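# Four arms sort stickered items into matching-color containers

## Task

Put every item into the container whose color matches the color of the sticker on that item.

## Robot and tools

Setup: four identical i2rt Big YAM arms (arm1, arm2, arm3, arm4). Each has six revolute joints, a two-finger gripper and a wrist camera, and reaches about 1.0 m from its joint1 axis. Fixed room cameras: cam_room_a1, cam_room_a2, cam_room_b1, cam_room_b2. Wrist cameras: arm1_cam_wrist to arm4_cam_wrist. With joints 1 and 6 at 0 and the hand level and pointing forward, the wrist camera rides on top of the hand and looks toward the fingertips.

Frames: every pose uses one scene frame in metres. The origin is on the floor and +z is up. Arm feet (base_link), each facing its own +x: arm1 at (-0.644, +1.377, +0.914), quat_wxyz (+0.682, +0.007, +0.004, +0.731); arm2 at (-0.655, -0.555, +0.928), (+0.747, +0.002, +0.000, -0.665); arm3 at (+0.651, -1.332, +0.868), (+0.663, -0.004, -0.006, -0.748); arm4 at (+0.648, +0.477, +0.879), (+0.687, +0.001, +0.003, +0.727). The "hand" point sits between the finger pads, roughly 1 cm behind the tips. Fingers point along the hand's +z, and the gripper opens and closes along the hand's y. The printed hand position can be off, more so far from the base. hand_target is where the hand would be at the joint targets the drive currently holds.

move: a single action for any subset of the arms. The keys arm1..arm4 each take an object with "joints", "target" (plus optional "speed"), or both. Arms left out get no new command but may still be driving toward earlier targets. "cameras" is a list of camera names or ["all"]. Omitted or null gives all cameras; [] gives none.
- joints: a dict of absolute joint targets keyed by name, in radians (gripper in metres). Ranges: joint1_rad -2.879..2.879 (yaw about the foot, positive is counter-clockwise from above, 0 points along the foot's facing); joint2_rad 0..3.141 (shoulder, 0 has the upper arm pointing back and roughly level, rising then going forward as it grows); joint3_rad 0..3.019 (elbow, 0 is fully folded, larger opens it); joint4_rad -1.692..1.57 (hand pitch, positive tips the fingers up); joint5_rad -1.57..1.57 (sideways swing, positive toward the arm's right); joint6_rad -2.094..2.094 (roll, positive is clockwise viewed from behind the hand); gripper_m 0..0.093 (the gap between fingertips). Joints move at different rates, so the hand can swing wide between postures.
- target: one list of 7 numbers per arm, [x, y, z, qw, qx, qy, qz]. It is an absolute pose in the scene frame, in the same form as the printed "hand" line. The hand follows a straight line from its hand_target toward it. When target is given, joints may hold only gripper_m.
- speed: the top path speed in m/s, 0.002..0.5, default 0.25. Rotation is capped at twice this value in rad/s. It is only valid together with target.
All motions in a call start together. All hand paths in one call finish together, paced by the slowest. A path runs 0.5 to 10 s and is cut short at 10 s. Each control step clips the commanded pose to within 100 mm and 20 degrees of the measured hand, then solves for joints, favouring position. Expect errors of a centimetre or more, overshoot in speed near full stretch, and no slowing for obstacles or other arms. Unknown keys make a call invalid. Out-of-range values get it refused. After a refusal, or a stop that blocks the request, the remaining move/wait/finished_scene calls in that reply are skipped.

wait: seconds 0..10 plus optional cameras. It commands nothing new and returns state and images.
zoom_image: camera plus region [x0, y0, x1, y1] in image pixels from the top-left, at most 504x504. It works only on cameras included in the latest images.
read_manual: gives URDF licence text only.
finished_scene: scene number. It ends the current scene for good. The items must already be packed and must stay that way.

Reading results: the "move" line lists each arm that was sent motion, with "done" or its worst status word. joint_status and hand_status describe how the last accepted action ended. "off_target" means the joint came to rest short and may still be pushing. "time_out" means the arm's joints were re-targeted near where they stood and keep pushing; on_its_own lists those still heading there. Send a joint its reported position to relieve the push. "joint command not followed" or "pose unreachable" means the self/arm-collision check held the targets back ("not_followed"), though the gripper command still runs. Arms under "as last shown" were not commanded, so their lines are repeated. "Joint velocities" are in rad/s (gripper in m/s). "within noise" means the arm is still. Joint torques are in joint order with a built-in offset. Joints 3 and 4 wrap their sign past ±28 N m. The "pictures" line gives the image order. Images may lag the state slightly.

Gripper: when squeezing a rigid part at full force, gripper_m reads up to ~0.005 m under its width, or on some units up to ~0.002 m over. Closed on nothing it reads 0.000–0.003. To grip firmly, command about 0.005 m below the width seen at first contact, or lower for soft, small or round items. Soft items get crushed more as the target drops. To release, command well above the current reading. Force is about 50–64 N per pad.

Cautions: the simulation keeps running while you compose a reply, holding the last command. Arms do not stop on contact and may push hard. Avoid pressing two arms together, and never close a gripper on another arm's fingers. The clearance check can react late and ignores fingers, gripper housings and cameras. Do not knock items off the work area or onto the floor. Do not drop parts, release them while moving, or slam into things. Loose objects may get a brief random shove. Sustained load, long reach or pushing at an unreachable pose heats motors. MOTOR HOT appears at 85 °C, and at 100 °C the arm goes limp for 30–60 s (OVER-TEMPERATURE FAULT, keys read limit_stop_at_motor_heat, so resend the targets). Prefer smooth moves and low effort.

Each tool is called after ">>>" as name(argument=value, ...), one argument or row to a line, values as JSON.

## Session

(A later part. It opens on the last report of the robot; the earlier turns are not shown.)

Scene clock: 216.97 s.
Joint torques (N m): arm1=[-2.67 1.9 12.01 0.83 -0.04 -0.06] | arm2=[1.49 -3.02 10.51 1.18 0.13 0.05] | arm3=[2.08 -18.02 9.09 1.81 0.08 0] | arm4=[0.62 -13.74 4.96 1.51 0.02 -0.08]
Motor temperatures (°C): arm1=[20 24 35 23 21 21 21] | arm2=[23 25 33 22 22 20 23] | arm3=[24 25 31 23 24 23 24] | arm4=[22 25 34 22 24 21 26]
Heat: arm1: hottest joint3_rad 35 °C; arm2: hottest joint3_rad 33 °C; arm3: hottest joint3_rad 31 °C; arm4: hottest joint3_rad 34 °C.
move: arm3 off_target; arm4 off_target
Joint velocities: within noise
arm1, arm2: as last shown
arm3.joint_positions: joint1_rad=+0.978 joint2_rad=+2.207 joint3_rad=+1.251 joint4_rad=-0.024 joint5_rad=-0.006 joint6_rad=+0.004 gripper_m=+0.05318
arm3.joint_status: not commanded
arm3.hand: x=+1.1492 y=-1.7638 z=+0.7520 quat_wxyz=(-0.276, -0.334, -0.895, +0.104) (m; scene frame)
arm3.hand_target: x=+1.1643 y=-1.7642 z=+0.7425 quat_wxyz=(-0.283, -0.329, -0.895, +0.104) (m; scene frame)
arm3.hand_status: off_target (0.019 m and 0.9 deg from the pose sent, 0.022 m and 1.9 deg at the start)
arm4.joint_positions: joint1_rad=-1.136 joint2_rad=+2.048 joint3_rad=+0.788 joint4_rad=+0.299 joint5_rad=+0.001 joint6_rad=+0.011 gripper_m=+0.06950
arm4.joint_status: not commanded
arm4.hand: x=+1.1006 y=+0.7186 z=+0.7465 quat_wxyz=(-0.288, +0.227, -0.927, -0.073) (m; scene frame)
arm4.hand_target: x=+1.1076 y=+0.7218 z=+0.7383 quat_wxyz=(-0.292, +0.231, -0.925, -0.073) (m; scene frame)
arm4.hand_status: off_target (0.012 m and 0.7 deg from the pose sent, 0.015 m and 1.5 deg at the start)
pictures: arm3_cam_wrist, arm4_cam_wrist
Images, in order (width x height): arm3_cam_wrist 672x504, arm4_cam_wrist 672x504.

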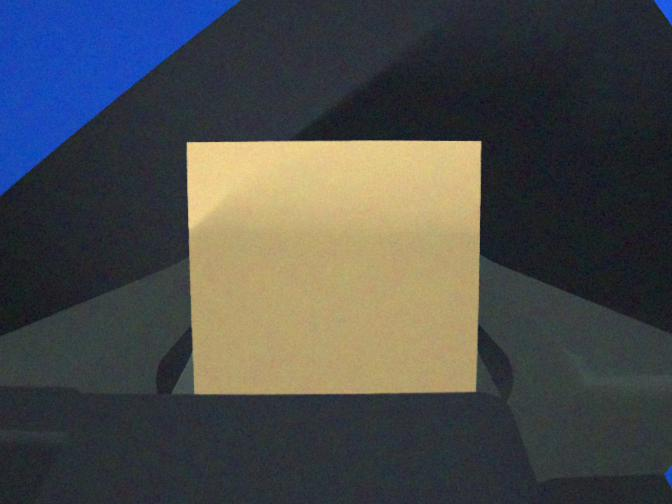

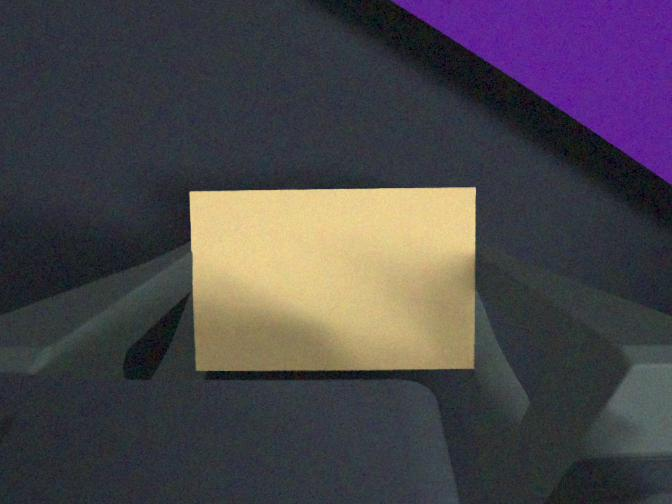

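Both in contact as predicted. Release and lift.

>>> move(
  arm3={"joints":{"gripper_m":0.09}},
  arm4={"joints":{"gripper_m":0.093}},
  cameras=["arm3_cam_wrist","arm4_cam_wrist"],
)

>>> move(
  arm3={"target":[1.165,-1.765,0.95,-0.2825,-0.329,-0.895,0.104],"speed":0.25},
  arm4={"target":[1.108,0.722,0.95,-0.292,0.231,-0.9255,-0.073],"speed":0.25},
  cameras=["arm3_cam_wrist","arm4_cam_wrist","cam_room_a1","cam_room_a2"],
)

Scene clock: 223.87 s.
Joint torques (N m): arm1=[-3.31 0.97 11.95 0.96 -0.07 -0.02] | arm2=[1.61 -3.02 10.51 1.18 0.13 0.05] | arm3=[2.02 -19.25 8.59 1.54 0.02 -0.02] | arm4=[0.73 -14.56 4.94 1.58 0.01 -0.08]
Motor temperatures (°C): arm1=[20 24 35 23 21 21 21] | arm2=[23 25 33 22 22 20 23] | arm3=[24 25 31 23 24 23 24] | arm4=[22 25 33 22 24 21 26]
Heat: arm1: hottest joint3_rad 35 °C; arm2: hottest joint3_rad 33 °C; arm3: hottest joint3_rad 31 °C; arm4: hottest joint3_rad 33 °C.
move: arm3 done; arm4 done
Joint velocities: within noise
arm1, arm2: as last shown
arm3.joint_positions: joint1_rad=+0.978 joint2_rad=+2.219 joint3_rad=+1.256 joint4_rad=-0.019 joint5_rad=-0.004 joint6_rad=+0.007 gripper_m=+0.08996
arm3.joint_status: all done
arm3.hand: x=+1.1498 y=-1.7647 z=+0.7473 quat_wxyz=(-0.276, -0.335, -0.895, +0.104) (m; scene frame)
arm3.hand_target: x=+1.1643 y=-1.7642 z=+0.7424 quat_wxyz=(-0.283, -0.329, -0.895, +0.104) (m; scene frame)
arm3.hand_status: not commanded
arm4.joint_positions: joint1_rad=-1.136 joint2_rad=+2.057 joint3_rad=+0.788 joint4_rad=+0.300 joint5_rad=+0.001 joint6_rad=+0.011 gripper_m=+0.09291
arm4.joint_status: all done
arm4.hand: x=+1.0986 y=+0.7175 z=+0.7421 quat_wxyz=(-0.284, +0.227, -0.929, -0.072) (m; scene frame)
arm4.hand_target: x=+1.1075 y=+0.7218 z=+0.7382 quat_wxyz=(-0.292, +0.231, -0.925, -0.073) (m; scene frame)
arm4.hand_status: not commanded
pictures: arm3_cam_wrist, arm4_cam_wrist
Images, in order (width x height): arm3_cam_wrist 672x504, arm4_cam_wrist 672x504.

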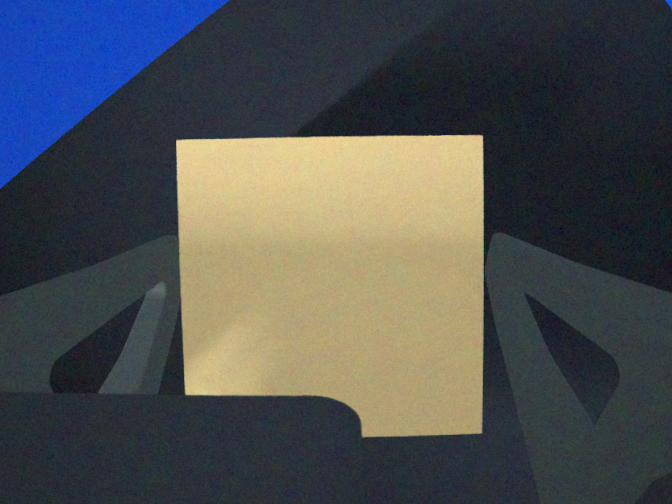

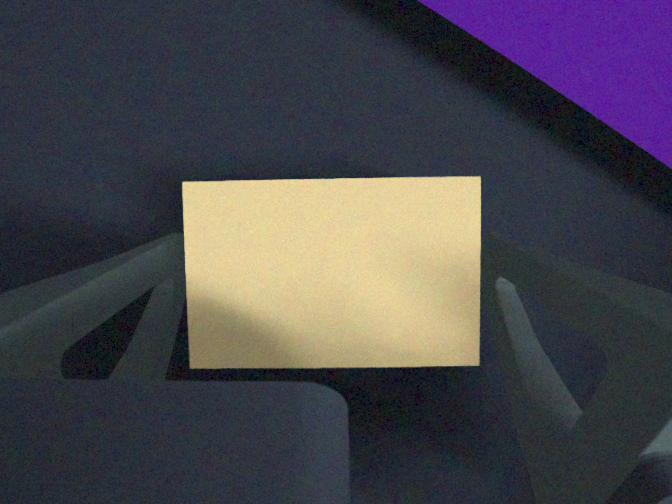

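Scene clock: 225.47 s.
Joint torques (N m): arm1=[-2.96 1.55 12.01 0.81 -0.01 -0.06] | arm2=[1.44 -2.9 10.51 1.21 0.13 0.05] | arm3=[1.9 -20.13 11.74 0.77 -0.06 -0.05] | arm4=[0.62 -13.51 9.59 0.43 0.03 -0.03]
Motor temperatures (°C): arm1=[20 24 35 23 21 21 21] | arm2=[23 25 33 22 22 20 23] | arm3=[24 25 31 23 24 23 24] | arm4=[22 25 33 22 24 21 26]
Heat: arm1: hottest joint3_rad 35 °C; arm2: hottest joint3_rad 33 °C; arm3: hottest joint3_rad 31 °C; arm4: hottest joint3_rad 33 °C.
move: arm3 off_target; arm4 off_target
Joint velocities: within noise
arm1, arm2: as last shown
arm3.joint_positions: joint1_rad=+0.978 joint2_rad=+1.882 joint3_rad=+1.317 joint4_rad=-0.436 joint5_rad=-0.004 joint6_rad=+0.007 gripper_m=+0.08996
arm3.joint_status: not commanded
arm3.hand: x=+1.1481 y=-1.7609 z=+0.9324 quat_wxyz=(-0.267, -0.336, -0.897, +0.101) (m; scene frame)
arm3.hand_target: x=+1.1643 y=-1.7643 z=+0.9502 quat_wxyz=(-0.283, -0.329, -0.895, +0.104) (m; scene frame)
arm3.hand_status: off_target (0.025 m and 2.0 deg from the pose sent, 0.203 m and 1.0 deg at the start)
arm4.joint_positions: joint1_rad=-1.136 joint2_rad=+1.538 joint3_rad=+0.838 joint4_rad=-0.274 joint5_rad=+0.001 joint6_rad=+0.011 gripper_m=+0.09291
arm4.joint_status: not commanded
arm4.hand: x=+1.0963 y=+0.7165 z=+0.9381 quat_wxyz=(-0.283, +0.227, -0.929, -0.071) (m; scene frame)
arm4.hand_target: x=+1.1076 y=+0.7218 z=+0.9501 quat_wxyz=(-0.292, +0.231, -0.925, -0.073) (m; scene frame)
arm4.hand_status: off_target (0.018 m and 1.2 deg from the pose sent, 0.208 m and 1.0 deg at the start)
pictures: arm3_cam_wrist, arm4_cam_wrist, cam_room_a1, cam_room_a2
Images, in order (width x height): arm3_cam_wrist 672x504, arm4_cam_wrist 672x504, cam_room_a1 672x504, cam_room_a2 672x504.

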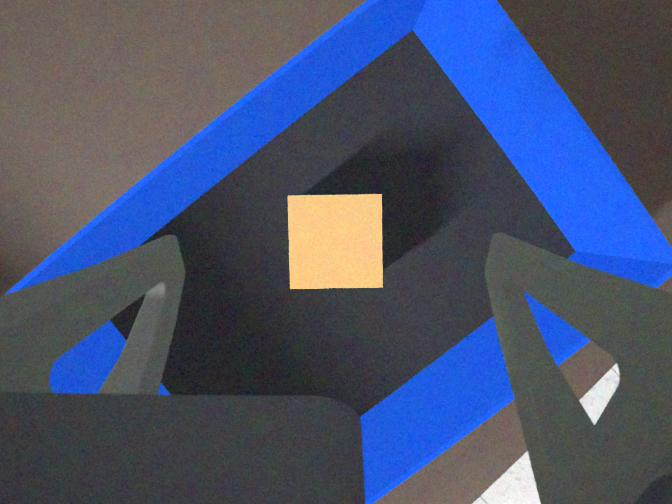

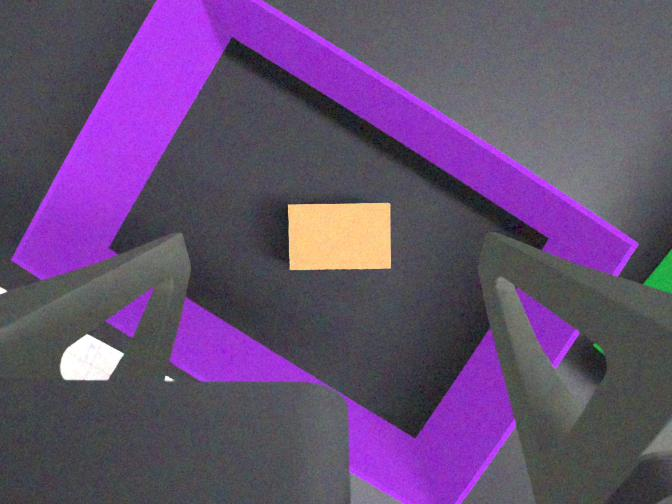

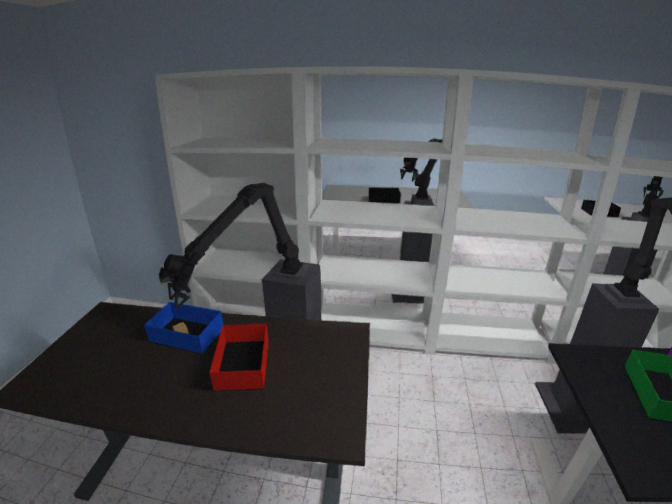

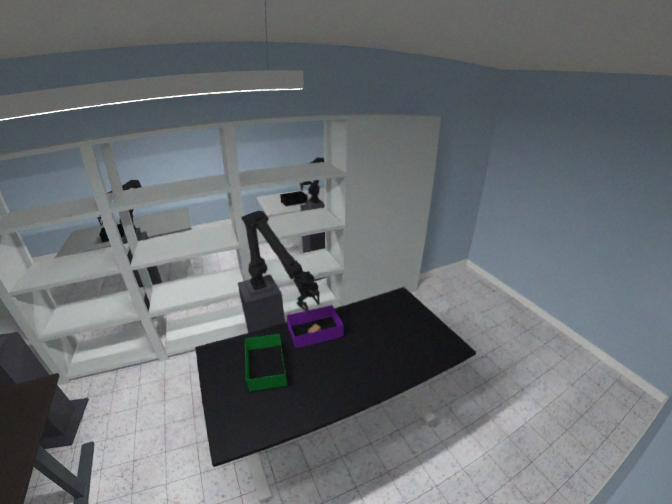

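>>> finished_scene(
  scene=3,
)

The scene is finished: the task was done.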